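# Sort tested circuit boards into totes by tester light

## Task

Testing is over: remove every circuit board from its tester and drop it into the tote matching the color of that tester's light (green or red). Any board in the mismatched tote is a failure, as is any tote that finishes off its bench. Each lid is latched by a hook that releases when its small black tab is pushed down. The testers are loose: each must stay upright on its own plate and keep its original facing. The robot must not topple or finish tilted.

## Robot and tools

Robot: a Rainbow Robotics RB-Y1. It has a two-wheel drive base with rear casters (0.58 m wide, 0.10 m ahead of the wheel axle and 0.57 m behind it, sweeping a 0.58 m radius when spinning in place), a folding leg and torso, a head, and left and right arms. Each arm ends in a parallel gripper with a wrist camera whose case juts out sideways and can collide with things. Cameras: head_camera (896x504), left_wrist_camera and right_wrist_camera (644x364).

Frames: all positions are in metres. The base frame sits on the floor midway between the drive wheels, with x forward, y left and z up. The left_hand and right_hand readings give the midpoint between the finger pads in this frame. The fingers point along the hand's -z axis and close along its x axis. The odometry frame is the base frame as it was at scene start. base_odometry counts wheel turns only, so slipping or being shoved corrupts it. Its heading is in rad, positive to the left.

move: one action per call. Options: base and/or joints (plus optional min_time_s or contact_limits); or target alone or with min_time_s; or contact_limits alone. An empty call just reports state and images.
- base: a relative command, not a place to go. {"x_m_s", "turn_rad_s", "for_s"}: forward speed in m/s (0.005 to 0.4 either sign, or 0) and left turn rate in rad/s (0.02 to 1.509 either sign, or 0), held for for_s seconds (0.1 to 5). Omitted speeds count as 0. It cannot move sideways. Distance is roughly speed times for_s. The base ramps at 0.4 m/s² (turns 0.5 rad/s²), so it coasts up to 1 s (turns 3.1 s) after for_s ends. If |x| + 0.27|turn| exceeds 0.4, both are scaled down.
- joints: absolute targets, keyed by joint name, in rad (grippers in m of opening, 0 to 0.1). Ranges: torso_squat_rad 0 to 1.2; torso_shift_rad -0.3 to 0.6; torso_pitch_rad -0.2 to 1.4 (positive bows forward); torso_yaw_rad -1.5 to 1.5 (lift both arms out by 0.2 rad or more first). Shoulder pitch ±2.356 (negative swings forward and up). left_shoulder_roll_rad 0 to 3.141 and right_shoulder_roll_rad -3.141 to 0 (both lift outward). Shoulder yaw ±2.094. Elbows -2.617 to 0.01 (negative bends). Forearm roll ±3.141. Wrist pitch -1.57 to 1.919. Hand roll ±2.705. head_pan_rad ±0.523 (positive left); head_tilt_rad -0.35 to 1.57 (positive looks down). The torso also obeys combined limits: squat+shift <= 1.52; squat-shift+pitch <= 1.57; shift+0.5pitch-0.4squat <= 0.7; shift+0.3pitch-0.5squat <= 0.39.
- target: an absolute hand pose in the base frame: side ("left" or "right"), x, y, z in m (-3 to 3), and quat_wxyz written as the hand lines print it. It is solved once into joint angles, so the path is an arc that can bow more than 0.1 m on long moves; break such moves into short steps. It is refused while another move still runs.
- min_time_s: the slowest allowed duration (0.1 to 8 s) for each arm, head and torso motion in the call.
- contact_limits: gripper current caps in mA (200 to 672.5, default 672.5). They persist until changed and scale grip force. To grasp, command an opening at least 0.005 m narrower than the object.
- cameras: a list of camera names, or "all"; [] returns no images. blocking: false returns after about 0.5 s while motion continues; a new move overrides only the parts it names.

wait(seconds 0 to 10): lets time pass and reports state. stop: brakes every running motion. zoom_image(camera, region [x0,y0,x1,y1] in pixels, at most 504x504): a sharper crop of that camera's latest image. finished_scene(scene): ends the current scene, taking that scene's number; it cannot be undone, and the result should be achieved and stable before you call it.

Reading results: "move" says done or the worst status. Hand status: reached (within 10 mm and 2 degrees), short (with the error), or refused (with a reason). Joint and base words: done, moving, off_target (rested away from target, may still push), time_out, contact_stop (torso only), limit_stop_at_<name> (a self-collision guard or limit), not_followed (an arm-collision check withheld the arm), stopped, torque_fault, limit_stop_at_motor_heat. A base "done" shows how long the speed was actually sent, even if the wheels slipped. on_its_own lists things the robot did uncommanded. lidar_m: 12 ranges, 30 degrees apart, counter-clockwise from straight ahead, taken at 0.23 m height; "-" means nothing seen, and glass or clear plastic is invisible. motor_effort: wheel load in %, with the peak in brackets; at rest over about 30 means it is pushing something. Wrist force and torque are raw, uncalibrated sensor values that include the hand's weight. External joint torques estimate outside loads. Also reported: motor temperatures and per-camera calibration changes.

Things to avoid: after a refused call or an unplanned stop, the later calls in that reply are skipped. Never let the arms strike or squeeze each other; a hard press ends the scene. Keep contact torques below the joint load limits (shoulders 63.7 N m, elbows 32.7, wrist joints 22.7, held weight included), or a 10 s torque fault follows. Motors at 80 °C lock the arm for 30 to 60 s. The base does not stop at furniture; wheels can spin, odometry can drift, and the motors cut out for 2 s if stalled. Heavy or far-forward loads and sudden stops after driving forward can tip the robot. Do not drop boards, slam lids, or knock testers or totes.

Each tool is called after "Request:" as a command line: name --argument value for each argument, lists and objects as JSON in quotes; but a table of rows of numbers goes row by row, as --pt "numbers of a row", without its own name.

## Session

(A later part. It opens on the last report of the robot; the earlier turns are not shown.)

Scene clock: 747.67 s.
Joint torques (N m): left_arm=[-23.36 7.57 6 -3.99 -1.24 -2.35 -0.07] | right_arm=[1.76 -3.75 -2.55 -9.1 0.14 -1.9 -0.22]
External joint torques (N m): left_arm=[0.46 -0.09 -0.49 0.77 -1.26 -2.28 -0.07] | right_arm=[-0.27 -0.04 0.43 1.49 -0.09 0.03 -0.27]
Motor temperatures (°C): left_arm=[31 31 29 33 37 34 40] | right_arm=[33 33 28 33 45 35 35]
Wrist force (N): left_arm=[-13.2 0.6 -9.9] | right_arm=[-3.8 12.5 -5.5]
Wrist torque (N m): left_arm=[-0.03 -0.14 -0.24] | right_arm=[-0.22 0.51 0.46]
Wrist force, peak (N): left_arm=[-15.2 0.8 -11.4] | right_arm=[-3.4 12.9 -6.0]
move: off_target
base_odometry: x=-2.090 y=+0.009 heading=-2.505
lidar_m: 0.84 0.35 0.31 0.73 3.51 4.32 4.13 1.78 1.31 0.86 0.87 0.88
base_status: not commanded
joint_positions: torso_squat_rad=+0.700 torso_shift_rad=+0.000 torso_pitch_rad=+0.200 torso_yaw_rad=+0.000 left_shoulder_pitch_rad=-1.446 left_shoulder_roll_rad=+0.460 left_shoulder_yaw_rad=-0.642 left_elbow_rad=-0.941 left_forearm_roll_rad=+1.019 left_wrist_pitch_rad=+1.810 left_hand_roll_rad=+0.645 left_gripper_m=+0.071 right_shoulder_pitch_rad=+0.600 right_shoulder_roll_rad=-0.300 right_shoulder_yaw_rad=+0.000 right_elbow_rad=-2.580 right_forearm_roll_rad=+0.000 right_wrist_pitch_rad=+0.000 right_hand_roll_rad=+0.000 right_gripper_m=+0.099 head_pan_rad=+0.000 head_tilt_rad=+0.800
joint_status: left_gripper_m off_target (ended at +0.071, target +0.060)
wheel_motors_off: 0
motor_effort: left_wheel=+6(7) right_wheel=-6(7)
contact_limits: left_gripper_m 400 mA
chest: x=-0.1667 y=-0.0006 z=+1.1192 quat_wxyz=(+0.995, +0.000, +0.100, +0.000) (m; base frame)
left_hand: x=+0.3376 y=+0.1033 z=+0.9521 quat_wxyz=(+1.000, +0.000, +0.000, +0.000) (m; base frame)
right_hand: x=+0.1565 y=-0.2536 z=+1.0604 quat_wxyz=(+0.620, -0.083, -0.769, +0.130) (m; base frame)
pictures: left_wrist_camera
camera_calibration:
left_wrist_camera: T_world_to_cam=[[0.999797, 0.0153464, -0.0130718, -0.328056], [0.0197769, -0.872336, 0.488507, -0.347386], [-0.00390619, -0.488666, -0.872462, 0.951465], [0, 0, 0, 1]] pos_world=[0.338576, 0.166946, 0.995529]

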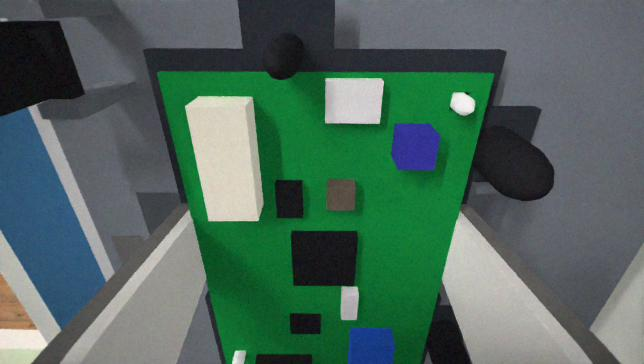

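Request:
move --target '{"side":"left","x":0.336,"y":0.1033,"z":0.952,"quat_wxyz":[1,0,0,0]}' --cameras '[]'

Scene clock: 753.80 s.
Joint torques (N m): left_arm=[-21.42 7.62 6.57 -4.48 0.76 0.55 0.13] | right_arm=[1.75 -3.65 -3.09 -9.18 0.15 -1.82 -0.15]
External joint torques (N m): left_arm=[2.33 0 -0.01 0.26 0.76 0.62 0.13] | right_arm=[-0.28 0.06 -0.12 1.42 -0.08 0.11 -0.2]
Motor temperatures (°C): left_arm=[31 31 29 33 37 34 40] | right_arm=[33 33 28 33 45 35 35]
Wrist force (N): left_arm=[2.8 -0.1 -9.4] | right_arm=[-3.6 12.5 -5.8]
Wrist torque (N m): left_arm=[-0.02 -0.52 -0.23] | right_arm=[-0.24 0.52 0.46]
Wrist force, peak (N): left_arm=[-14.1 0.7 -9.1] | right_arm=[-4.0 12.9 -6.0]
move: done
base_odometry: x=-2.090 y=+0.009 heading=-2.505
lidar_m: 0.84 0.36 0.31 0.73 3.50 4.31 4.13 1.77 1.31 0.86 0.88 0.88
base_status: not commanded
joint_positions: torso_squat_rad=+0.700 torso_shift_rad=+0.000 torso_pitch_rad=+0.200 torso_yaw_rad=+0.000 left_shoulder_pitch_rad=-1.439 left_shoulder_roll_rad=+0.464 left_shoulder_yaw_rad=-0.641 left_elbow_rad=-0.959 left_forearm_roll_rad=+1.020 left_wrist_pitch_rad=+1.815 left_hand_roll_rad=+0.653 left_gripper_m=+0.071 right_shoulder_pitch_rad=+0.600 right_shoulder_roll_rad=-0.300 right_shoulder_yaw_rad=+0.000 right_elbow_rad=-2.580 right_forearm_roll_rad=+0.000 right_wrist_pitch_rad=+0.000 right_hand_roll_rad=+0.000 right_gripper_m=+0.099 head_pan_rad=+0.000 head_tilt_rad=+0.800
joint_status: all done
wheel_motors_off: 0
motor_effort: left_wheel=+5(7) right_wheel=-4(6)
contact_limits: left_gripper_m 400 mA
chest: x=-0.1665 y=-0.0006 z=+1.1192 quat_wxyz=(+0.995, +0.000, +0.100, +0.000) (m; base frame)
left_hand: x=+0.3362 y=+0.1032 z=+0.9521 quat_wxyz=(+1.000, +0.000, +0.000, +0.000) (m; base frame)
left_hand_status: reached (checked arc, planned for 0.2 s): 0 mm and 0.0 deg off.
right_hand: x=+0.1566 y=-0.2536 z=+1.0603 quat_wxyz=(+0.620, -0.083, -0.769, +0.130) (m; base frame)
pictures: none
No camera images: "cameras" was empty.

Good sign. Lift.

Request:
move --target '{"side":"left","x":0.3365,"y":0.1033,"z":0.957,"quat_wxyz":[1,0,0,0]}' --cameras '[]'

Request:
move --target '{"side":"left","x":0.3365,"y":0.1033,"z":0.965,"quat_wxyz":[1,0,0,0]}' --cameras '["left_wrist_camera","head_camera"]'

Scene clock: 758.03 s.
Joint torques (N m): left_arm=[-22.38 7.73 7.08 -4.2 0.45 0.28 0.08] | right_arm=[1.62 -3.72 -2.72 -9.11 0.16 -1.95 -0.17]
External joint torques (N m): left_arm=[1.4 0.06 0.51 0.52 0.42 0.35 0.08] | right_arm=[-0.41 -0.02 0.25 1.49 -0.07 -0.02 -0.22]
Motor temperatures (°C): left_arm=[31 31 29 32 37 34 40] | right_arm=[33 33 28 33 45 35 35]
Wrist force (N): left_arm=[-2.1 -0.2 -9.9] | right_arm=[-3.8 12.6 -5.6]
Wrist torque (N m): left_arm=[-0.04 -0.45 -0.20] | right_arm=[-0.24 0.51 0.47]
Wrist force, peak (N): left_arm=[1.5 -5.1 -14.3] | right_arm=[-4.0 13.0 -6.0]
move: done
base_odometry: x=-2.090 y=+0.009 heading=-2.505
lidar_m: 0.83 0.35 0.31 0.72 3.51 4.32 4.13 1.77 1.32 0.87 0.87 0.88
base_status: not commanded
joint_positions: torso_squat_rad=+0.700 torso_shift_rad=+0.000 torso_pitch_rad=+0.200 torso_yaw_rad=+0.000 left_shoulder_pitch_rad=-1.449 left_shoulder_roll_rad=+0.466 left_shoulder_yaw_rad=-0.638 left_elbow_rad=-0.957 left_forearm_roll_rad=+1.023 left_wrist_pitch_rad=+1.823 left_hand_roll_rad=+0.653 left_gripper_m=+0.071 right_shoulder_pitch_rad=+0.600 right_shoulder_roll_rad=-0.300 right_shoulder_yaw_rad=+0.000 right_elbow_rad=-2.580 right_forearm_roll_rad=+0.000 right_wrist_pitch_rad=+0.000 right_hand_roll_rad=+0.000 right_gripper_m=+0.099 head_pan_rad=+0.000 head_tilt_rad=+0.800
joint_status: all done
wheel_motors_off: 0
motor_effort: left_wheel=+4(7) right_wheel=-6(7)
contact_limits: left_gripper_m 400 mA
chest: x=-0.1665 y=-0.0006 z=+1.1192 quat_wxyz=(+0.995, +0.000, +0.100, +0.000) (m; base frame)
left_hand: x=+0.3365 y=+0.1032 z=+0.9570 quat_wxyz=(+1.000, +0.000, +0.000, +0.000) (m; base frame)
left_hand_status: reached (checked arc, planned for 0.1 s): 0 mm and 0.0 deg off.
right_hand: x=+0.1566 y=-0.2536 z=+1.0603 quat_wxyz=(+0.620, -0.083, -0.769, +0.130) (m; base frame)
pictures: none
No camera images: "cameras" was empty.

Scene clock: 758.70 s.
Joint torques (N m): left_arm=[-22.34 7.43 7.16 -4.46 0.25 0.26 0.25] | right_arm=[2.01 -3.64 -2.78 -9.06 0.21 -2 -0.2]
External joint torques (N m): left_arm=[1.47 -0.3 0.59 0.23 0.23 0.33 0.25] | right_arm=[-0.02 0.06 0.19 1.53 -0.02 -0.06 -0.25]
Motor temperatures (°C): left_arm=[31 31 29 32 37 34 40] | right_arm=[33 33 28 33 45 35 35]
Wrist force (N): left_arm=[-2.1 -0.1 -9.8] | right_arm=[-3.7 12.6 -5.8]
Wrist torque (N m): left_arm=[-0.07 -0.46 -0.21] | right_arm=[-0.25 0.53 0.47]
Wrist force, peak (N): left_arm=[-1.3 -0.4 -12.5] | right_arm=[-3.8 12.8 -5.9]
move: done
base_odometry: x=-2.090 y=+0.009 heading=-2.505
lidar_m: 0.84 0.35 0.31 0.72 3.51 4.31 4.13 1.77 1.31 0.86 0.88 0.88
base_status: not commanded
joint_positions: torso_squat_rad=+0.700 torso_shift_rad=+0.000 torso_pitch_rad=+0.200 torso_yaw_rad=+0.000 left_shoulder_pitch_rad=-1.462 left_shoulder_roll_rad=+0.470 left_shoulder_yaw_rad=-0.633 left_elbow_rad=-0.958 left_forearm_roll_rad=+1.029 left_wrist_pitch_rad=+1.839 left_hand_roll_rad=+0.655 left_gripper_m=+0.071 right_shoulder_pitch_rad=+0.600 right_shoulder_roll_rad=-0.300 right_shoulder_yaw_rad=+0.000 right_elbow_rad=-2.580 right_forearm_roll_rad=+0.000 right_wrist_pitch_rad=+0.000 right_hand_roll_rad=+0.000 right_gripper_m=+0.099 head_pan_rad=+0.000 head_tilt_rad=+0.800
joint_status: all done
wheel_motors_off: 0
motor_effort: left_wheel=+4(7) right_wheel=-6(6)
contact_limits: left_gripper_m 400 mA
chest: x=-0.1665 y=-0.0006 z=+1.1192 quat_wxyz=(+0.995, +0.000, +0.100, +0.000) (m; base frame)
left_hand: x=+0.3366 y=+0.1032 z=+0.9650 quat_wxyz=(+1.000, +0.000, +0.000, +0.000) (m; base frame)
left_hand_status: reached (checked arc, planned for 0.1 s): 0 mm and 0.0 deg off.
right_hand: x=+0.1566 y=-0.2536 z=+1.0603 quat_wxyz=(+0.620, -0.083, -0.769, +0.130) (m; base frame)
pictures: head_camera, left_wrist_camera
camera_calibration:
head_camera: T_world_to_cam=[[0.032981, -0.998752, 0.037504, -0.0481276], [-0.818751, -0.0485196, -0.572094, 0.722661], [0.5732, -0.0118382, -0.81933, 1.0733], [0, 0, 0, 1]] pos_world=[-0.0219469, -0.000298475, 1.29462]
left_wrist_camera: T_world_to_cam=[[0.999809, 0.0152389, -0.0122019, -0.327634], [0.0192577, -0.872394, 0.488424, -0.353453], [-0.00320188, -0.488565, -0.872521, 0.962484], [0, 0, 0, 1]] pos_world=[0.33746, 0.166878, 1.00843]

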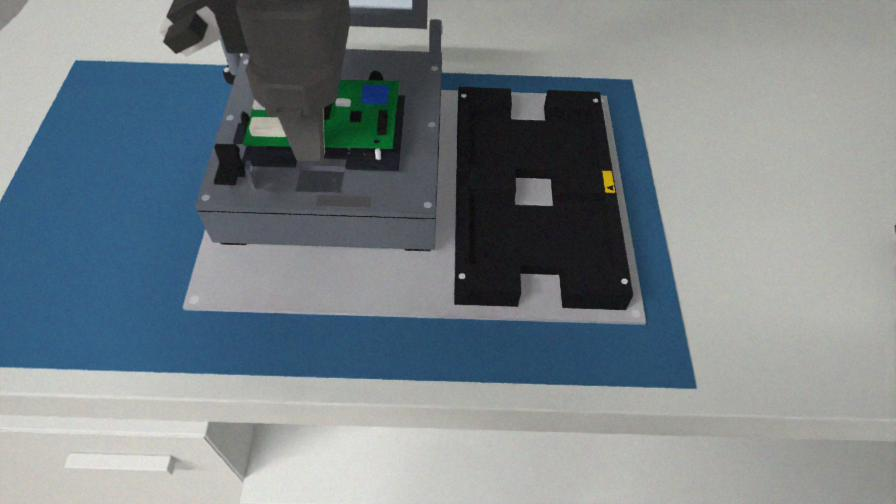

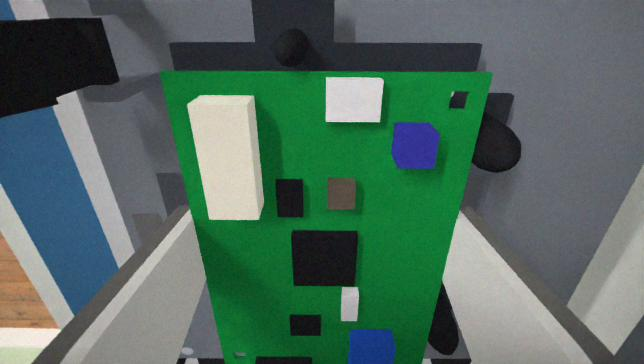

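Request:
move --contact_limits '{"left_gripper_m":550}' --cameras '[]'

Request:
move --target '{"side":"left","x":0.34,"y":0.103,"z":1.0,"quat_wxyz":[1,0,0,0]}' --cameras '[]'

Request:
move --target '{"side":"left","x":0.33,"y":0.103,"z":1.05,"quat_wxyz":[1,0,0,0]}' --cameras '[]'

Request:
move --joints '{"torso_squat_rad":0.5,"torso_pitch_rad":0.05}' --cameras '["head_camera"]'

Request:
move --base '{"x_m_s":-0.25,"for_s":2.2}' --cameras '["head_camera","left_wrist_camera"]'

Scene clock: 766.73 s.
Joint torques (N m): left_arm=[-22.4 7.61 7.18 -4.44 0.3 0.29 0.31] | right_arm=[1.94 -3.45 -2.93 -9.14 0.19 -1.9 -0.24]
External joint torques (N m): left_arm=[1.41 -0.11 0.61 0.24 0.28 0.37 0.31] | right_arm=[-0.09 0.25 0.04 1.46 -0.04 0.03 -0.29]
Motor temperatures (°C): left_arm=[31 31 29 32 37 34 40] | right_arm=[33 33 28 33 45 35 35]
Wrist force (N): left_arm=[-2.2 -0.2 -10.1] | right_arm=[-3.8 12.5 -5.6]
Wrist torque (N m): left_arm=[-0.05 -0.46 -0.20] | right_arm=[-0.22 0.50 0.45]
Wrist force, peak (N): left_arm=[-2.2 -0.2 -10.1] | right_arm=[-3.8 12.9 -5.9]
base_odometry: x=-2.090 y=+0.009 heading=-2.505
lidar_m: 0.84 0.35 0.31 0.72 3.51 4.32 4.12 1.77 1.32 0.86 0.87 0.87
base_status: not commanded
joint_positions: torso_squat_rad=+0.700 torso_shift_rad=+0.000 torso_pitch_rad=+0.200 torso_yaw_rad=+0.000 left_shoulder_pitch_rad=-1.462 left_shoulder_roll_rad=+0.470 left_shoulder_yaw_rad=-0.633 left_elbow_rad=-0.958 left_forearm_roll_rad=+1.029 left_wrist_pitch_rad=+1.839 left_hand_roll_rad=+0.655 left_gripper_m=+0.071 right_shoulder_pitch_rad=+0.600 right_shoulder_roll_rad=-0.300 right_shoulder_yaw_rad=+0.000 right_elbow_rad=-2.580 right_forearm_roll_rad=+0.000 right_wrist_pitch_rad=+0.000 right_hand_roll_rad=+0.000 right_gripper_m=+0.099 head_pan_rad=+0.000 head_tilt_rad=+0.800
joint_status: not commanded
wheel_motors_off: 0
motor_effort: left_wheel=+5(6) right_wheel=-4(6)
contact_limits: left_gripper_m 550 mA
chest: x=-0.1665 y=-0.0006 z=+1.1192 quat_wxyz=(+0.995, +0.000, +0.100, +0.000) (m; base frame)
left_hand: x=+0.3366 y=+0.1032 z=+0.9650 quat_wxyz=(+1.000, +0.000, +0.000, +0.000) (m; base frame)
right_hand: x=+0.1566 y=-0.2536 z=+1.0603 quat_wxyz=(+0.620, -0.083, -0.769, +0.130) (m; base frame)
pictures: none
No camera images: "cameras" was empty.

Scene clock: 767.50 s.
Joint torques (N m): left_arm=[-21.8 7.99 6.89 -3.25 0.29 0.06 -0.13] | right_arm=[1.81 -3.7 -2.7 -9.12 0.16 -1.93 -0.19]
External joint torques (N m): left_arm=[2.27 -0.06 0.6 1.29 0.27 0.13 -0.13] | right_arm=[-0.23 0.01 0.27 1.48 -0.07 0 -0.25]
Motor temperatures (°C): left_arm=[31 31 29 32 37 34 40] | right_arm=[33 33 28 33 45 35 35]
Wrist force (N): left_arm=[-1.9 -0.2 -9.9] | right_arm=[-3.8 12.5 -5.6]
Wrist torque (N m): left_arm=[-0.03 -0.45 -0.21] | right_arm=[-0.25 0.50 0.47]
Wrist force, peak (N): left_arm=[-2.6 0.2 -11.1] | right_arm=[-3.5 13.0 -6.1]
move: done
base_odometry: x=-2.090 y=+0.009 heading=-2.505
lidar_m: 0.84 0.36 0.32 0.72 3.51 4.32 4.13 1.78 1.31 0.87 0.88 0.88
base_status: not commanded
joint_positions: torso_squat_rad=+0.700 torso_shift_rad=+0.000 torso_pitch_rad=+0.200 torso_yaw_rad=+0.000 left_shoulder_pitch_rad=-1.543 left_shoulder_roll_rad=+0.475 left_shoulder_yaw_rad=-0.615 left_elbow_rad=-0.910 left_forearm_roll_rad=+1.049 left_wrist_pitch_rad=+1.891 left_hand_roll_rad=+0.639 left_gripper_m=+0.071 right_shoulder_pitch_rad=+0.600 right_shoulder_roll_rad=-0.300 right_shoulder_yaw_rad=+0.000 right_elbow_rad=-2.580 right_forearm_roll_rad=+0.000 right_wrist_pitch_rad=+0.000 right_hand_roll_rad=+0.000 right_gripper_m=+0.099 head_pan_rad=+0.000 head_tilt_rad=+0.800
joint_status: all done
wheel_motors_off: 0
motor_effort: left_wheel=+4(6) right_wheel=-6(6)
contact_limits: left_gripper_m 550 mA
chest: x=-0.1666 y=-0.0006 z=+1.1192 quat_wxyz=(+0.995, +0.000, +0.100, +0.000) (m; base frame)
left_hand: x=+0.3400 y=+0.1029 z=+1.0002 quat_wxyz=(+1.000, +0.000, +0.000, +0.000) (m; base frame)
left_hand_status: reached (checked arc, planned for 0.3 s): 0 mm and 0.0 deg off.
right_hand: x=+0.1566 y=-0.2536 z=+1.0603 quat_wxyz=(+0.620, -0.083, -0.769, +0.130) (m; base frame)
pictures: none
No camera images: "cameras" was empty.

Scene clock: 768.53 s.
Joint torques (N m): left_arm=[-21.7 8.22 6.26 -2.9 0.06 0.06 0.08] | right_arm=[2.06 -3.7 -2.84 -9.19 0.19 -1.94 -0.19]
External joint torques (N m): left_arm=[2.09 -0.11 -0.82 0.03 0.04 0.13 0.08] | right_arm=[0.03 0 0.13 1.41 -0.04 -0.01 -0.24]
Motor temperatures (°C): left_arm=[31 31 29 32 37 34 40] | right_arm=[33 33 28 33 45 35 35]
Wrist force (N): left_arm=[-2.5 0.1 -9.8] | right_arm=[-3.8 12.6 -5.8]
Wrist torque (N m): left_arm=[-0.10 -0.49 -0.22] | right_arm=[-0.26 0.50 0.46]
Wrist force, peak (N): left_arm=[-2.1 -0.3 -11.3] | right_arm=[-4.0 12.8 -5.9]
move: done
base_odometry: x=-2.090 y=+0.009 heading=-2.505
lidar_m: 0.84 0.35 0.31 0.73 3.51 4.31 4.13 1.77 1.31 0.86 0.87 0.87
base_status: not commanded
joint_positions: torso_squat_rad=+0.700 torso_shift_rad=+0.000 torso_pitch_rad=+0.200 torso_yaw_rad=+0.000 left_shoulder_pitch_rad=-1.666 left_shoulder_roll_rad=+0.569 left_shoulder_yaw_rad=-0.751 left_elbow_rad=-0.948 left_forearm_roll_rad=+1.262 left_wrist_pitch_rad=+1.919 left_hand_roll_rad=+0.711 left_gripper_m=+0.071 right_shoulder_pitch_rad=+0.600 right_shoulder_roll_rad=-0.300 right_shoulder_yaw_rad=+0.000 right_elbow_rad=-2.580 right_forearm_roll_rad=+0.000 right_wrist_pitch_rad=+0.000 right_hand_roll_rad=+0.000 right_gripper_m=+0.099 head_pan_rad=+0.000 head_tilt_rad=+0.800
joint_status: all done
wheel_motors_off: 0
motor_effort: left_wheel=+6(7) right_wheel=-5(6)
contact_limits: left_gripper_m 550 mA
chest: x=-0.1665 y=-0.0006 z=+1.1192 quat_wxyz=(+0.995, +0.000, +0.100, +0.000) (m; base frame)
left_hand: x=+0.3301 y=+0.1029 z=+1.0500 quat_wxyz=(+1.000, +0.000, +0.000, +0.000) (m; base frame)
left_hand_status: reached (checked arc, planned for 0.4 s): 0 mm and 0.1 deg off.
right_hand: x=+0.1566 y=-0.2536 z=+1.0603 quat_wxyz=(+0.620, -0.083, -0.769, +0.130) (m; base frame)
pictures: none
No camera images: "cameras" was empty.

Scene clock: 769.97 s.
Joint torques (N m): left_arm=[-21.53 8.55 6.49 -2.2 0.02 -0.19 0.07] | right_arm=[-0.34 -3.52 -2.84 -8.91 0.13 -1.78 -0.25]
External joint torques (N m): left_arm=[1.74 -0.03 -0.51 0.05 0.18 0.1 0.08] | right_arm=[-0.26 0.25 0.09 1.4 -0.09 0.06 -0.3]
Motor temperatures (°C): left_arm=[31 31 29 32 37 34 40] | right_arm=[33 33 28 33 45 35 35]
Wrist force (N): left_arm=[-3.1 0.0 -9.6] | right_arm=[-3.5 12.9 -5.0]
Wrist torque (N m): left_arm=[-0.06 -0.51 -0.21] | right_arm=[-0.29 0.52 0.45]
Wrist force, peak (N): left_arm=[-1.9 0.3 -10.4] | right_arm=[-4.1 12.8 -5.7]
move: done
base_odometry: x=-2.090 y=+0.009 heading=-2.505
lidar_m: 0.84 0.35 0.31 0.73 3.51 4.31 4.13 1.77 1.31 0.86 0.87 0.88
base_status: not commanded
joint_positions: torso_squat_rad=+0.500 torso_shift_rad=+0.000 torso_pitch_rad=+0.050 torso_yaw_rad=+0.000 left_shoulder_pitch_rad=-1.666 left_shoulder_roll_rad=+0.569 left_shoulder_yaw_rad=-0.751 left_elbow_rad=-0.948 left_forearm_roll_rad=+1.262 left_wrist_pitch_rad=+1.919 left_hand_roll_rad=+0.711 left_gripper_m=+0.071 right_shoulder_pitch_rad=+0.600 right_shoulder_roll_rad=-0.300 right_shoulder_yaw_rad=+0.000 right_elbow_rad=-2.580 right_forearm_roll_rad=+0.000 right_wrist_pitch_rad=+0.000 right_hand_roll_rad=+0.000 right_gripper_m=+0.099 head_pan_rad=+0.000 head_tilt_rad=+0.800
joint_status: all done
wheel_motors_off: 0
motor_effort: left_wheel=+4(6) right_wheel=-5(6)
contact_limits: left_gripper_m 550 mA
chest: x=-0.2126 y=-0.0007 z=+1.2039 quat_wxyz=(+1.000, +0.000, +0.025, +0.000) (m; base frame)
left_hand: x=+0.2889 y=+0.1028 z=+1.2096 quat_wxyz=(+0.997, +0.000, -0.075, +0.000) (m; base frame)
right_hand: x=+0.1157 y=-0.2537 z=+1.1940 quat_wxyz=(+0.561, -0.092, -0.814, +0.123) (m; base frame)
pictures: head_camera
camera_calibration:
head_camera: T_world_to_cam=[[0.0269244, -0.998755, 0.0420059, -0.0565487], [-0.72401, -0.0484575, -0.688086, 0.893195], [0.689264, -0.0118863, -0.724413, 1.07949], [0, 0, 0, 1]] pos_world=[-0.0958523, -0.000365014, 1.39897]

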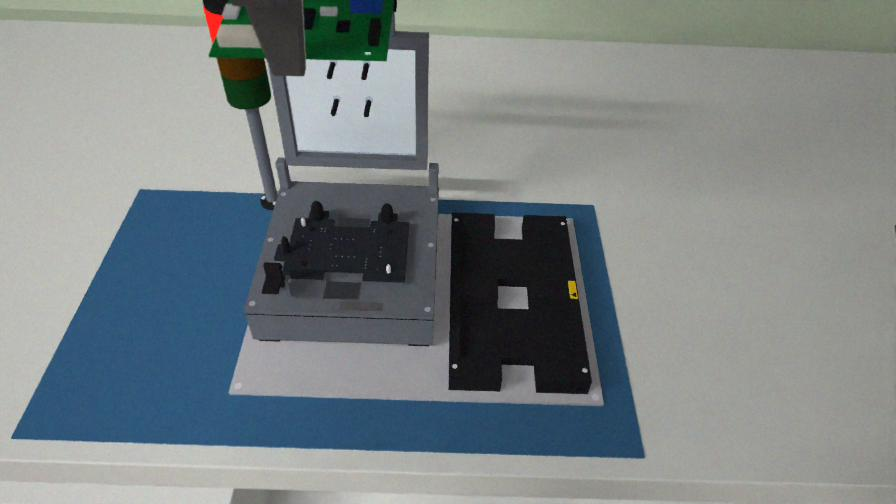

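Scene clock: 773.37 s.
Joint torques (N m): left_arm=[-21.77 8.49 6.27 -2.21 0.03 -0.17 0] | right_arm=[-0.56 -3.72 -2.62 -8.79 0.27 -1.75 -0.26]
External joint torques (N m): left_arm=[1.51 -0.09 -0.72 0.04 0.19 0.12 0.01] | right_arm=[-0.48 0.05 0.32 1.51 0.05 0.08 -0.3]
Motor temperatures (°C): left_arm=[31 31 29 32 37 34 40] | right_arm=[33 33 28 33 45 35 35]
Wrist force (N): left_arm=[-3.1 0.4 -9.7] | right_arm=[-3.6 13.0 -5.0]
Wrist torque (N m): left_arm=[-0.12 -0.52 -0.21] | right_arm=[-0.30 0.54 0.45]
Wrist force, peak (N): left_arm=[-3.2 0.5 -9.8] | right_arm=[-3.5 13.0 -5.5]
move: done
base_odometry: x=-1.648 y=+0.335 heading=-2.505
lidar_m: 0.98 0.78 1.05 3.11 3.53 3.69 3.58 1.76 1.31 1.26 1.11 1.25
base_status: done (sent for 2.2 of 2.2 s)
joint_positions: torso_squat_rad=+0.500 torso_shift_rad=+0.000 torso_pitch_rad=+0.050 torso_yaw_rad=+0.000 left_shoulder_pitch_rad=-1.666 left_shoulder_roll_rad=+0.569 left_shoulder_yaw_rad=-0.751 left_elbow_rad=-0.948 left_forearm_roll_rad=+1.262 left_wrist_pitch_rad=+1.919 left_hand_roll_rad=+0.711 left_gripper_m=+0.071 right_shoulder_pitch_rad=+0.600 right_shoulder_roll_rad=-0.300 right_shoulder_yaw_rad=+0.000 right_elbow_rad=-2.580 right_forearm_roll_rad=+0.000 right_wrist_pitch_rad=+0.000 right_hand_roll_rad=+0.000 right_gripper_m=+0.099 head_pan_rad=+0.000 head_tilt_rad=+0.800
joint_status: not commanded
wheel_motors_off: 0
motor_effort: left_wheel=+9(22) right_wheel=-5(24)
contact_limits: left_gripper_m 550 mA
chest: x=-0.2125 y=-0.0007 z=+1.2038 quat_wxyz=(+1.000, +0.000, +0.025, +0.000) (m; base frame)
left_hand: x=+0.2889 y=+0.1028 z=+1.2096 quat_wxyz=(+0.997, +0.000, -0.074, +0.000) (m; base frame)
right_hand: x=+0.1158 y=-0.2537 z=+1.1940 quat_wxyz=(+0.561, -0.092, -0.814, +0.123) (m; base frame)
pictures: head_camera, left_wrist_camera
camera_calibration:
head_camera: T_world_to_cam=[[0.0269274, -0.998755, 0.0420037, -0.0565463], [-0.724057, -0.0484573, -0.688036, 0.893149], [0.689214, -0.011886, -0.72446, 1.07951], [0, 0, 0, 1]] pos_world=[-0.0957997, -0.000365164, 1.39895]
left_wrist_camera: T_world_to_cam=[[0.990569, 0.0151179, 0.136178, -0.453789], [-0.0535083, -0.872286, 0.48606, -0.448515], [0.126135, -0.488762, -0.86325, 1.12699], [0, 0, 0, 1]] pos_world=[0.283357, 0.166458, 1.25268]

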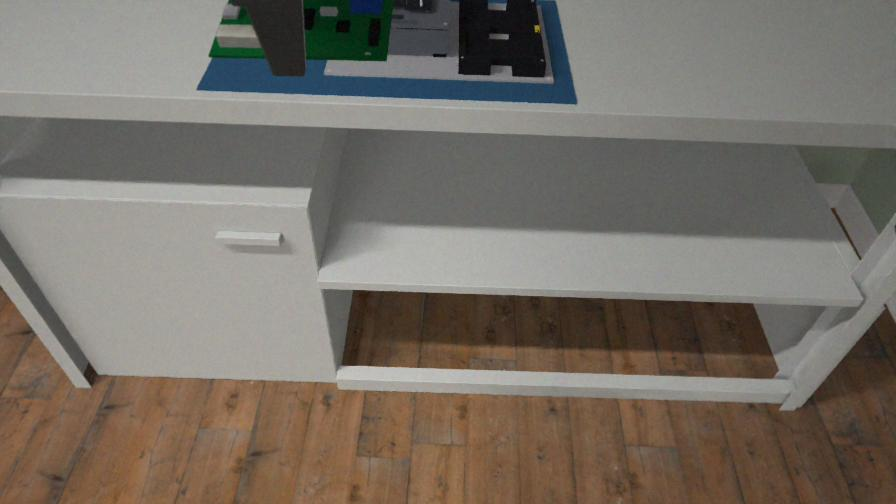

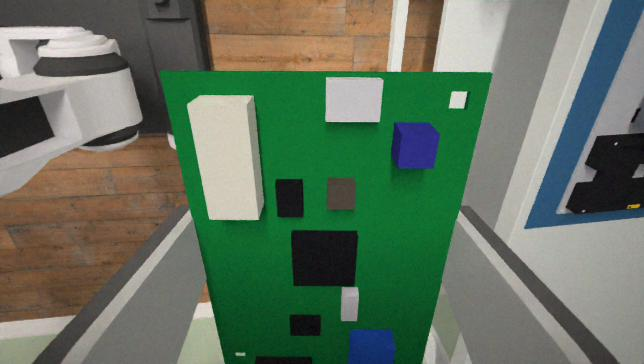

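Request:
move --base '{"turn_rad_s":0.8,"for_s":2.933}' --cameras '["head_camera"]'

Request:
move --base '{"x_m_s":0.35,"for_s":5}' --joints '{"head_tilt_rad":0.6}' --cameras '["head_camera"]'

Scene clock: 792.50 s.
Joint torques (N m): left_arm=[-21.92 8.55 6.38 -2.27 0.07 -0.11 0.1] | right_arm=[-0.15 -3.71 -2.82 -8.74 0.16 -1.89 -0.23]
External joint torques (N m): left_arm=[1.35 -0.03 -0.62 -0.02 0.23 0.18 0.11] | right_arm=[-0.07 0.06 0.11 1.57 -0.06 -0.06 -0.28]
Motor temperatures (°C): left_arm=[31 31 29 32 37 34 40] | right_arm=[33 33 28 33 45 35 35]
Wrist force (N): left_arm=[-3.1 0.3 -9.3] | right_arm=[-3.4 12.5 -4.9]
Wrist torque (N m): left_arm=[-0.11 -0.52 -0.22] | right_arm=[-0.26 0.52 0.45]
Wrist force, peak (N): left_arm=[-3.1 0.2 -9.9] | right_arm=[-3.5 13.2 -4.8]
move: done
base_odometry: x=-1.647 y=+0.336 heading=-0.158
lidar_m: 3.91 3.67 2.53 1.45 1.25 1.25 1.11 1.41 0.78 0.86 2.53 3.39
base_status: done (sent for 2.93 of 2.93 s)
joint_positions: torso_squat_rad=+0.500 torso_shift_rad=+0.000 torso_pitch_rad=+0.050 torso_yaw_rad=+0.000 left_shoulder_pitch_rad=-1.666 left_shoulder_roll_rad=+0.569 left_shoulder_yaw_rad=-0.751 left_elbow_rad=-0.948 left_forearm_roll_rad=+1.262 left_wrist_pitch_rad=+1.919 left_hand_roll_rad=+0.711 left_gripper_m=+0.071 right_shoulder_pitch_rad=+0.600 right_shoulder_roll_rad=-0.300 right_shoulder_yaw_rad=+0.000 right_elbow_rad=-2.580 right_forearm_roll_rad=+0.000 right_wrist_pitch_rad=+0.000 right_hand_roll_rad=+0.000 right_gripper_m=+0.099 head_pan_rad=+0.000 head_tilt_rad=+0.800
joint_status: not commanded
wheel_motors_off: 0
motor_effort: left_wheel=+2(28) right_wheel=+3(29)
contact_limits: left_gripper_m 550 mA
chest: x=-0.2126 y=-0.0007 z=+1.2039 quat_wxyz=(+1.000, +0.000, +0.025, +0.000) (m; base frame)
left_hand: x=+0.2889 y=+0.1028 z=+1.2096 quat_wxyz=(+0.997, +0.000, -0.074, +0.000) (m; base frame)
right_hand: x=+0.1158 y=-0.2537 z=+1.1940 quat_wxyz=(+0.561, -0.092, -0.814, +0.123) (m; base frame)
pictures: head_camera
camera_calibration:
head_camera: T_world_to_cam=[[0.0269193, -0.998755, 0.0419961, -0.0565477], [-0.72405, -0.0484464, -0.688044, 0.893153], [0.689222, -0.0118855, -0.724452, 1.07951], [0, 0, 0, 1]] pos_world=[-0.0958123, -0.000376717, 1.39896]

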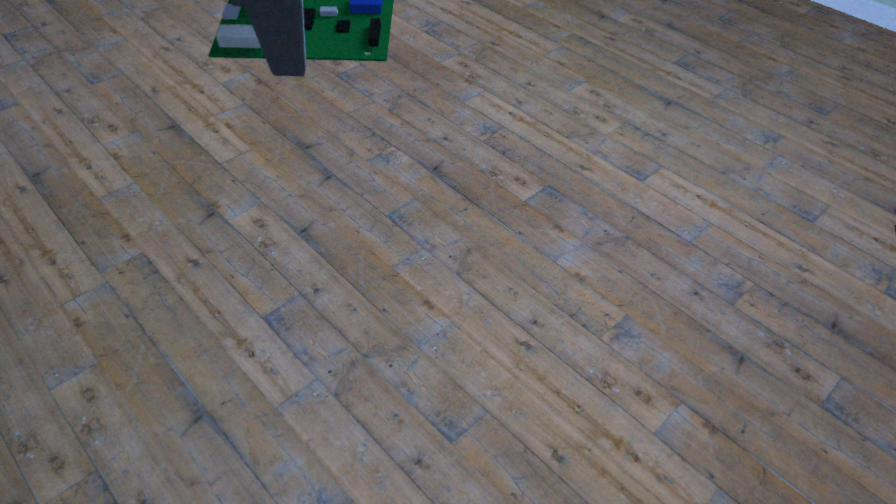

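Scene clock: 798.83 s.
Joint torques (N m): left_arm=[-21.63 8.37 6.37 -2.22 0.05 -0.22 -0.02] | right_arm=[-0.25 -3.48 -2.62 -8.88 0.16 -1.89 -0.19]
External joint torques (N m): left_arm=[1.65 -0.2 -0.62 0.03 0.21 0.07 -0.01] | right_arm=[-0.18 0.29 0.32 1.43 -0.06 -0.05 -0.24]
Motor temperatures (°C): left_arm=[31 31 29 32 37 34 40] | right_arm=[33 33 28 33 45 35 35]
Wrist force (N): left_arm=[-2.8 0.3 -9.5] | right_arm=[-3.3 12.8 -5.0]
Wrist torque (N m): left_arm=[-0.10 -0.48 -0.22] | right_arm=[-0.28 0.56 0.46]
Wrist force, peak (N): left_arm=[-2.6 0.5 -10.2] | right_arm=[-3.3 13.1 -5.4]
move: done
base_odometry: x=+0.081 y=+0.060 heading=-0.158
lidar_m: 2.48 2.34 2.35 2.77 2.50 2.49 2.87 1.96 2.00 2.34 2.14 2.14
base_status: done (sent for 5 of 5 s)
joint_positions: torso_squat_rad=+0.500 torso_shift_rad=+0.000 torso_pitch_rad=+0.050 torso_yaw_rad=+0.000 left_shoulder_pitch_rad=-1.666 left_shoulder_roll_rad=+0.569 left_shoulder_yaw_rad=-0.751 left_elbow_rad=-0.948 left_forearm_roll_rad=+1.262 left_wrist_pitch_rad=+1.919 left_hand_roll_rad=+0.711 left_gripper_m=+0.071 right_shoulder_pitch_rad=+0.600 right_shoulder_roll_rad=-0.300 right_shoulder_yaw_rad=+0.000 right_elbow_rad=-2.580 right_forearm_roll_rad=+0.000 right_wrist_pitch_rad=+0.000 right_hand_roll_rad=+0.000 right_gripper_m=+0.099 head_pan_rad=+0.000 head_tilt_rad=+0.600
joint_status: all done
wheel_motors_off: 0
motor_effort: left_wheel=+0(28) right_wheel=-3(29)
contact_limits: left_gripper_m 550 mA
chest: x=-0.2125 y=-0.0007 z=+1.2039 quat_wxyz=(+1.000, +0.000, +0.025, +0.000) (m; base frame)
left_hand: x=+0.2889 y=+0.1028 z=+1.2095 quat_wxyz=(+0.997, +0.000, -0.074, +0.000) (m; base frame)
right_hand: x=+0.1158 y=-0.2537 z=+1.1939 quat_wxyz=(+0.561, -0.092, -0.814, +0.123) (m; base frame)
pictures: head_camera
camera_calibration:
head_camera: T_world_to_cam=[[0.0178631, -0.998759, 0.0464974, -0.0644893], [-0.573043, -0.0483358, -0.818099, 1.10288], [0.819331, -0.0120312, -0.573195, 0.890791], [0, 0, 0, 1]] pos_world=[-0.0967032, -0.000383389, 1.41586]

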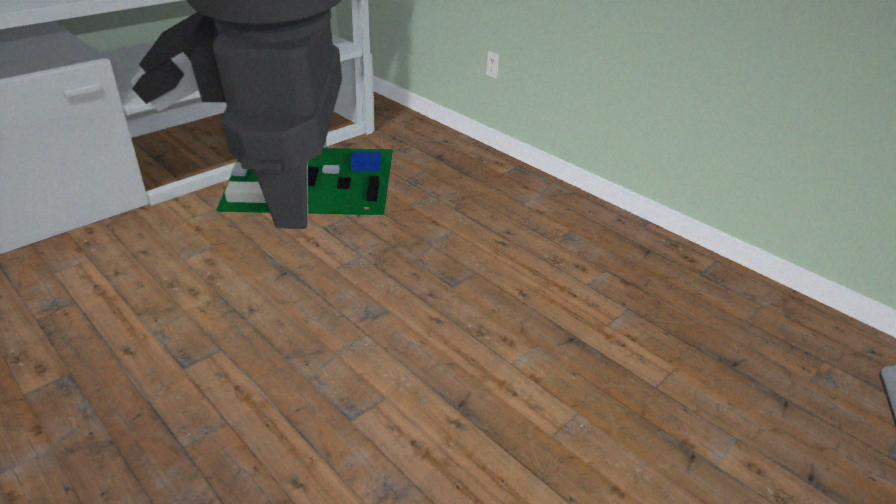

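Request:
move --base '{"x_m_s":0.35,"for_s":4.133}' --cameras '[]'

Request:
move --base '{"turn_rad_s":0.5,"for_s":1.533}' --cameras '["head_camera"]'

Scene clock: 809.87 s.
Joint torques (N m): left_arm=[-21.82 8.36 6.48 -2.17 0.01 -0.18 -0.03] | right_arm=[-0.05 -3.7 -2.63 -8.96 0.12 -1.87 -0.17]
External joint torques (N m): left_arm=[1.45 -0.21 -0.52 0.08 0.17 0.11 -0.03] | right_arm=[0.03 0.07 0.31 1.35 -0.1 -0.03 -0.22]
Motor temperatures (°C): left_arm=[31 31 29 32 37 34 40] | right_arm=[33 33 28 33 45 35 35]
Wrist force (N): left_arm=[-3.0 0.3 -9.4] | right_arm=[-3.4 12.7 -4.9]
Wrist torque (N m): left_arm=[-0.11 -0.50 -0.20] | right_arm=[-0.28 0.52 0.47]
Wrist force, peak (N): left_arm=[-3.3 0.3 -10.1] | right_arm=[-3.5 13.3 -4.9]
move: done
base_odometry: x=+1.510 y=-0.167 heading=-0.158
lidar_m: 1.29 1.49 1.40 1.56 2.83 3.52 3.48 3.17 2.27 1.30 1.11 1.11
base_status: done (sent for 4.13 of 4.13 s)
joint_positions: torso_squat_rad=+0.500 torso_shift_rad=+0.000 torso_pitch_rad=+0.050 torso_yaw_rad=+0.000 left_shoulder_pitch_rad=-1.666 left_shoulder_roll_rad=+0.569 left_shoulder_yaw_rad=-0.751 left_elbow_rad=-0.948 left_forearm_roll_rad=+1.262 left_wrist_pitch_rad=+1.919 left_hand_roll_rad=+0.711 left_gripper_m=+0.071 right_shoulder_pitch_rad=+0.600 right_shoulder_roll_rad=-0.300 right_shoulder_yaw_rad=+0.000 right_elbow_rad=-2.580 right_forearm_roll_rad=+0.000 right_wrist_pitch_rad=+0.000 right_hand_roll_rad=+0.000 right_gripper_m=+0.099 head_pan_rad=+0.000 head_tilt_rad=+0.600
joint_status: not commanded
wheel_motors_off: 0
motor_effort: left_wheel=+0(27) right_wheel=-4(19)
contact_limits: left_gripper_m 550 mA
chest: x=-0.2125 y=-0.0007 z=+1.2039 quat_wxyz=(+1.000, +0.000, +0.025, +0.000) (m; base frame)
left_hand: x=+0.2889 y=+0.1028 z=+1.2095 quat_wxyz=(+0.997, +0.000, -0.074, +0.000) (m; base frame)
right_hand: x=+0.1158 y=-0.2537 z=+1.1939 quat_wxyz=(+0.561, -0.092, -0.814, +0.123) (m; base frame)
pictures: none
No camera images: "cameras" was empty.

Scene clock: 812.70 s.
Joint torques (N m): left_arm=[-21.98 8.42 6.39 -2.27 -0.04 -0.22 0.04] | right_arm=[-0.15 -3.79 -2.82 -8.84 0.19 -1.77 -0.24]
External joint torques (N m): left_arm=[1.3 -0.16 -0.61 -0.02 0.12 0.07 0.05] | right_arm=[-0.07 -0.02 0.11 1.47 -0.03 0.07 -0.29]
Motor temperatures (°C): left_arm=[31 31 29 32 37 34 40] | right_arm=[33 33 28 33 45 35 35]
Wrist force (N): left_arm=[-3.0 0.3 -9.6] | right_arm=[-3.5 13.2 -4.7]
Wrist torque (N m): left_arm=[-0.11 -0.50 -0.21] | right_arm=[-0.32 0.52 0.46]
Wrist force, peak (N): left_arm=[-3.1 0.4 -9.8] | right_arm=[-3.5 13.2 -4.7]
move: done
base_odometry: x=+1.509 y=-0.167 heading=+0.609
lidar_m: 1.60 1.40 1.89 3.48 3.63 3.16 3.05 1.63 1.18 1.12 1.14 1.49
base_status: done (sent for 1.53 of 1.53 s)
joint_positions: torso_squat_rad=+0.500 torso_shift_rad=+0.000 torso_pitch_rad=+0.050 torso_yaw_rad=+0.000 left_shoulder_pitch_rad=-1.666 left_shoulder_roll_rad=+0.569 left_shoulder_yaw_rad=-0.751 left_elbow_rad=-0.948 left_forearm_roll_rad=+1.262 left_wrist_pitch_rad=+1.919 left_hand_roll_rad=+0.711 left_gripper_m=+0.071 right_shoulder_pitch_rad=+0.600 right_shoulder_roll_rad=-0.300 right_shoulder_yaw_rad=+0.000 right_elbow_rad=-2.580 right_forearm_roll_rad=+0.000 right_wrist_pitch_rad=+0.000 right_hand_roll_rad=+0.000 right_gripper_m=+0.099 head_pan_rad=+0.000 head_tilt_rad=+0.600
joint_status: not commanded
wheel_motors_off: 0
motor_effort: left_wheel=-1(29) right_wheel=+2(27)
contact_limits: left_gripper_m 550 mA
chest: x=-0.2125 y=-0.0007 z=+1.2039 quat_wxyz=(+1.000, +0.000, +0.025, +0.000) (m; base frame)
left_hand: x=+0.2889 y=+0.1028 z=+1.2095 quat_wxyz=(+0.997, +0.000, -0.074, +0.000) (m; base frame)
right_hand: x=+0.1158 y=-0.2537 z=+1.1939 quat_wxyz=(+0.561, -0.092, -0.814, +0.123) (m; base frame)
pictures: head_camera
camera_calibration:
head_camera: T_world_to_cam=[[0.0178587, -0.99876, 0.0464769, -0.064481], [-0.573027, -0.0483167, -0.818111, 1.10289], [0.819342, -0.0120221, -0.573179, 0.890784], [0, 0, 0, 1]] pos_world=[-0.0967202, -0.000403909, 1.41586]

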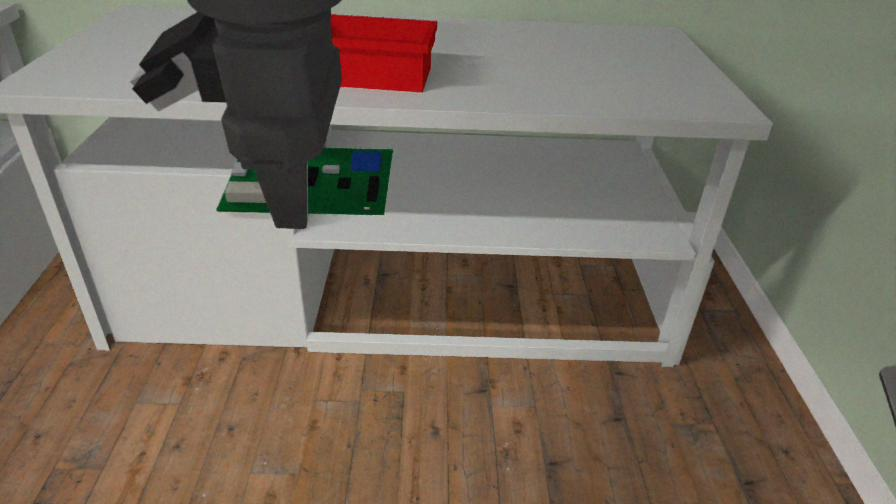

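Request:
move --base '{"x_m_s":0.3,"for_s":2.5}' --cameras '["head_camera"]'

Scene clock: 819.70 s.
Joint torques (N m): left_arm=[-21.71 8.49 6.11 -2.23 0.01 -0.13 0.06] | right_arm=[-0.15 -3.61 -2.89 -9.01 0.18 -1.85 -0.21]
External joint torques (N m): left_arm=[1.57 -0.09 -0.88 0.02 0.18 0.16 0.07] | right_arm=[-0.07 0.17 0.05 1.3 -0.04 -0.01 -0.26]
Motor temperatures (°C): left_arm=[31 31 29 32 37 34 40] | right_arm=[33 33 28 33 45 35 35]
Wrist force (N): left_arm=[-3.0 0.2 -9.9] | right_arm=[-3.4 12.8 -4.8]
Wrist torque (N m): left_arm=[-0.09 -0.51 -0.20] | right_arm=[-0.28 0.54 0.45]
Wrist force, peak (N): left_arm=[-3.2 0.1 -9.9] | right_arm=[-3.3 13.3 -4.9]
move: done
base_odometry: x=+2.125 y=+0.262 heading=+0.609
lidar_m: 1.24 0.71 0.83 2.59 3.64 3.96 3.80 1.61 1.15 1.10 0.89 1.01
base_status: done (sent for 2.5 of 2.5 s)
joint_positions: torso_squat_rad=+0.500 torso_shift_rad=+0.000 torso_pitch_rad=+0.050 torso_yaw_rad=+0.000 left_shoulder_pitch_rad=-1.666 left_shoulder_roll_rad=+0.569 left_shoulder_yaw_rad=-0.751 left_elbow_rad=-0.948 left_forearm_roll_rad=+1.262 left_wrist_pitch_rad=+1.919 left_hand_roll_rad=+0.711 left_gripper_m=+0.071 right_shoulder_pitch_rad=+0.600 right_shoulder_roll_rad=-0.300 right_shoulder_yaw_rad=+0.000 right_elbow_rad=-2.580 right_forearm_roll_rad=+0.000 right_wrist_pitch_rad=+0.000 right_hand_roll_rad=+0.000 right_gripper_m=+0.099 head_pan_rad=+0.000 head_tilt_rad=+0.600
joint_status: not commanded
wheel_motors_off: 0
motor_effort: left_wheel=-1(30) right_wheel=-5(29)
contact_limits: left_gripper_m 550 mA
chest: x=-0.2125 y=-0.0007 z=+1.2039 quat_wxyz=(+1.000, +0.000, +0.025, +0.000) (m; base frame)
left_hand: x=+0.2889 y=+0.1028 z=+1.2095 quat_wxyz=(+0.997, +0.000, -0.074, +0.000) (m; base frame)
right_hand: x=+0.1158 y=-0.2537 z=+1.1939 quat_wxyz=(+0.561, -0.092, -0.814, +0.123) (m; base frame)
pictures: head_camera
camera_calibration:
head_camera: T_world_to_cam=[[0.0178587, -0.99876, 0.0464768, -0.0644809], [-0.573028, -0.0483167, -0.81811, 1.10289], [0.819341, -0.0120221, -0.57318, 0.890779], [0, 0, 0, 1]] pos_world=[-0.0967119, -0.000403847, 1.41586]

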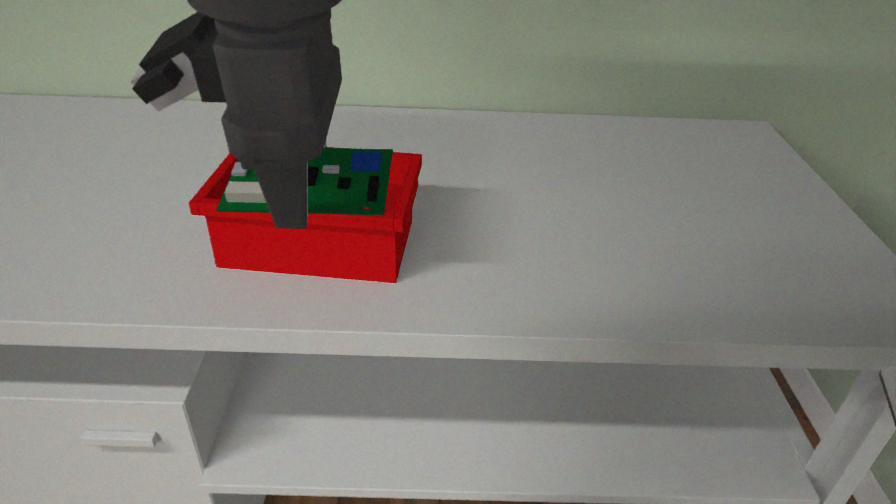

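Request:
move --joints '{"left_hand_roll_rad":-2.43}' --cameras '["head_camera","left_wrist_camera"]' --min_time_s 4

Scene clock: 830.53 s.
Joint torques (N m): left_arm=[-21.88 8.5 6.27 -2.2 0.11 -0.2 0.11] | right_arm=[-0.18 -3.79 -2.75 -8.85 0.16 -1.86 -0.24]
External joint torques (N m): left_arm=[1.37 -0.07 -0.83 0.02 0.18 0.15 0.1] | right_arm=[-0.11 -0.01 0.18 1.46 -0.06 -0.03 -0.29]
Motor temperatures (°C): left_arm=[31 31 29 32 37 34 40] | right_arm=[33 33 28 33 45 35 35]
Wrist force (N): left_arm=[-0.8 0.2 -9.5] | right_arm=[-3.2 12.8 -5.0]
Wrist torque (N m): left_arm=[-0.09 -0.37 -0.22] | right_arm=[-0.29 0.55 0.45]
Wrist force, peak (N): left_arm=[-2.8 -0.2 -10.0] | right_arm=[-3.5 13.2 -5.1]
move: done
base_odometry: x=+2.125 y=+0.262 heading=+0.609
lidar_m: 1.24 0.71 0.82 2.58 3.64 3.95 3.80 1.61 1.15 1.11 0.89 1.02
base_status: not commanded
joint_positions: torso_squat_rad=+0.500 torso_shift_rad=+0.000 torso_pitch_rad=+0.050 torso_yaw_rad=+0.000 left_shoulder_pitch_rad=-1.666 left_shoulder_roll_rad=+0.569 left_shoulder_yaw_rad=-0.751 left_elbow_rad=-0.948 left_forearm_roll_rad=+1.262 left_wrist_pitch_rad=+1.919 left_hand_roll_rad=-2.430 left_gripper_m=+0.071 right_shoulder_pitch_rad=+0.600 right_shoulder_roll_rad=-0.300 right_shoulder_yaw_rad=+0.000 right_elbow_rad=-2.580 right_forearm_roll_rad=+0.000 right_wrist_pitch_rad=+0.000 right_hand_roll_rad=+0.000 right_gripper_m=+0.099 head_pan_rad=+0.000 head_tilt_rad=+0.600
joint_status: all done
wheel_motors_off: 0
motor_effort: left_wheel=+2(3) right_wheel=-4(6)
contact_limits: left_gripper_m 550 mA
chest: x=-0.2125 y=-0.0007 z=+1.2039 quat_wxyz=(+1.000, +0.000, +0.025, +0.000) (m; base frame)
left_hand: x=+0.2889 y=+0.1028 z=+1.2095 quat_wxyz=(+0.000, +0.074, +0.000, -0.997) (m; base frame)
right_hand: x=+0.1158 y=-0.2537 z=+1.1939 quat_wxyz=(+0.561, -0.092, -0.814, +0.123) (m; base frame)
pictures: head_camera, left_wrist_camera
camera_calibration:
head_camera: T_world_to_cam=[[0.0178577, -0.99876, 0.0464771, -0.0644813], [-0.573016, -0.0483165, -0.818118, 1.1029], [0.819349, -0.0120224, -0.573168, 0.890777], [0, 0, 0, 1]] pos_world=[-0.0967278, -0.000403897, 1.41586]
left_wrist_camera: T_world_to_cam=[[-0.986892, -0.0152231, -0.160665, 0.479693], [-0.0916097, 0.872444, 0.480051, -0.609579], [0.132864, 0.488477, -0.862402, 1.02352], [0, 0, 0, 1]] pos_world=[0.281573, 0.0391586, 1.25239]

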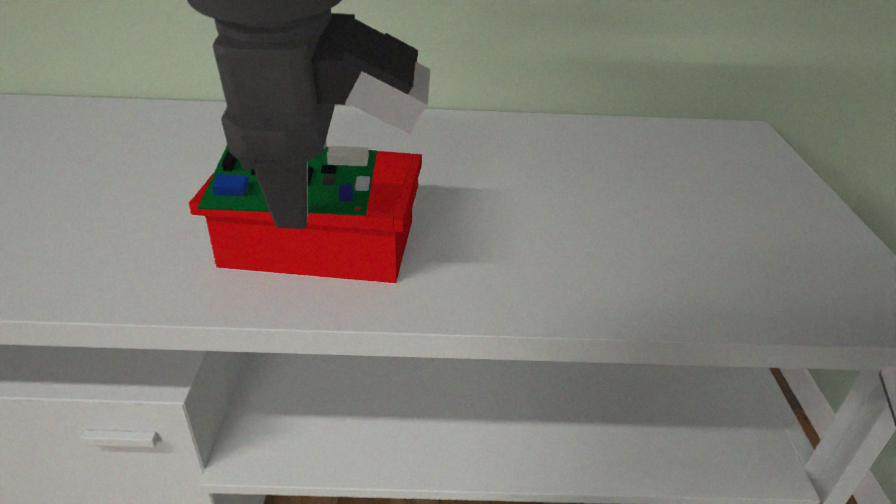

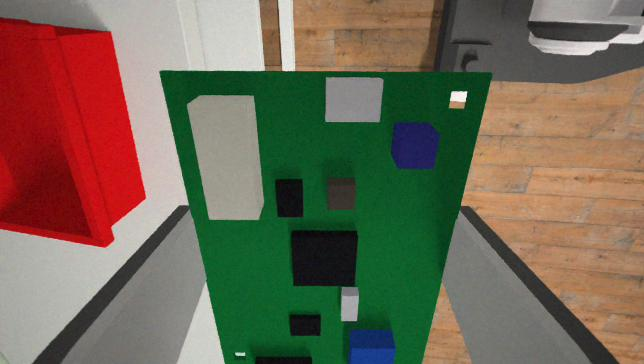

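Request:
move --base '{"x_m_s":0.2,"for_s":1.5}' --joints '{"head_tilt_rad":1.0}' --cameras '["head_camera","left_wrist_camera"]'

Scene clock: 838.97 s.
Joint torques (N m): left_arm=[-21.91 8.47 6.68 -2.11 0.14 -0.27 0.22] | right_arm=[-0.28 -3.75 -2.7 -8.89 0.14 -1.85 -0.23]
External joint torques (N m): left_arm=[1.35 -0.1 -0.42 0.11 0.22 0.07 0.21] | right_arm=[-0.2 0.03 0.24 1.42 -0.08 -0.02 -0.28]
Motor temperatures (°C): left_arm=[31 31 29 32 37 34 40] | right_arm=[33 33 28 33 45 35 35]
Wrist force (N): left_arm=[-1.3 0.1 -9.5] | right_arm=[-3.5 12.5 -5.0]
Wrist torque (N m): left_arm=[-0.08 -0.44 -0.23] | right_arm=[-0.24 0.52 0.45]
Wrist force, peak (N): left_arm=[-1.0 0.0 -10.0] | right_arm=[-3.4 13.2 -5.3]
move: done
base_odometry: x=+2.371 y=+0.434 heading=+0.609
lidar_m: 0.94 0.59 0.49 1.04 3.61 4.24 4.10 1.60 1.15 1.09 0.73 0.98
base_status: done (sent for 1.5 of 1.5 s)
joint_positions: torso_squat_rad=+0.500 torso_shift_rad=+0.000 torso_pitch_rad=+0.050 torso_yaw_rad=+0.000 left_shoulder_pitch_rad=-1.666 left_shoulder_roll_rad=+0.569 left_shoulder_yaw_rad=-0.751 left_elbow_rad=-0.948 left_forearm_roll_rad=+1.262 left_wrist_pitch_rad=+1.919 left_hand_roll_rad=-2.430 left_gripper_m=+0.071 right_shoulder_pitch_rad=+0.600 right_shoulder_roll_rad=-0.300 right_shoulder_yaw_rad=+0.000 right_elbow_rad=-2.580 right_forearm_roll_rad=+0.000 right_wrist_pitch_rad=+0.000 right_hand_roll_rad=+0.000 right_gripper_m=+0.099 head_pan_rad=+0.000 head_tilt_rad=+1.000
joint_status: all done
wheel_motors_off: 0
motor_effort: left_wheel=+0(24) right_wheel=-4(19)
contact_limits: left_gripper_m 550 mA
chest: x=-0.2125 y=-0.0007 z=+1.2039 quat_wxyz=(+1.000, +0.000, +0.025, +0.000) (m; base frame)
left_hand: x=+0.2889 y=+0.1028 z=+1.2095 quat_wxyz=(+0.000, +0.074, +0.000, -0.997) (m; base frame)
right_hand: x=+0.1158 y=-0.2537 z=+1.1939 quat_wxyz=(+0.561, -0.092, -0.814, +0.123) (m; base frame)
pictures: head_camera, left_wrist_camera
camera_calibration:
head_camera: T_world_to_cam=[[0.0349072, -0.99875, 0.0357739, -0.0463918], [-0.846336, -0.0485795, -0.530429, 0.65006], [0.531504, -0.0117609, -0.846974, 1.22283], [0, 0, 0, 1]] pos_world=[-0.098152, -0.000372618, 1.38218]
left_wrist_camera: T_world_to_cam=[[-0.986896, -0.0152262, -0.16064, 0.479675], [-0.0916001, 0.872444, 0.480054, -0.609579], [0.13284, 0.488478, -0.862406, 1.02352], [0, 0, 0, 1]] pos_world=[0.281587, 0.0391602, 1.25238]

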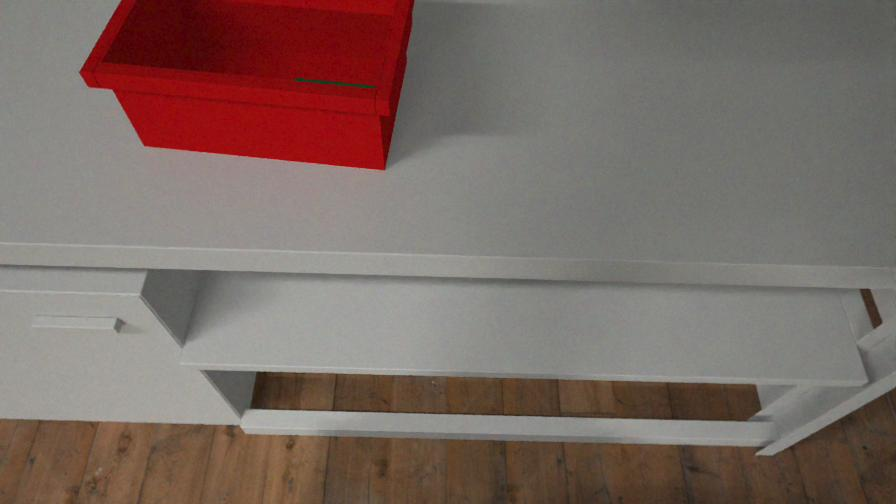

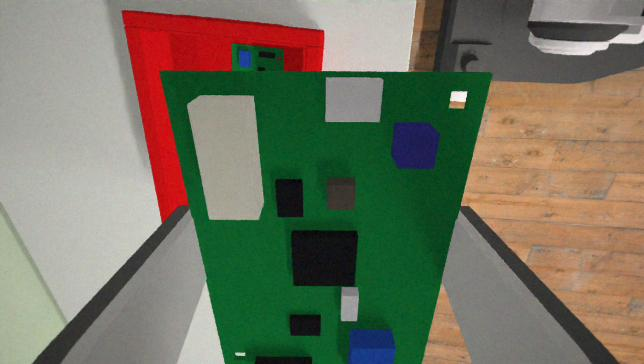

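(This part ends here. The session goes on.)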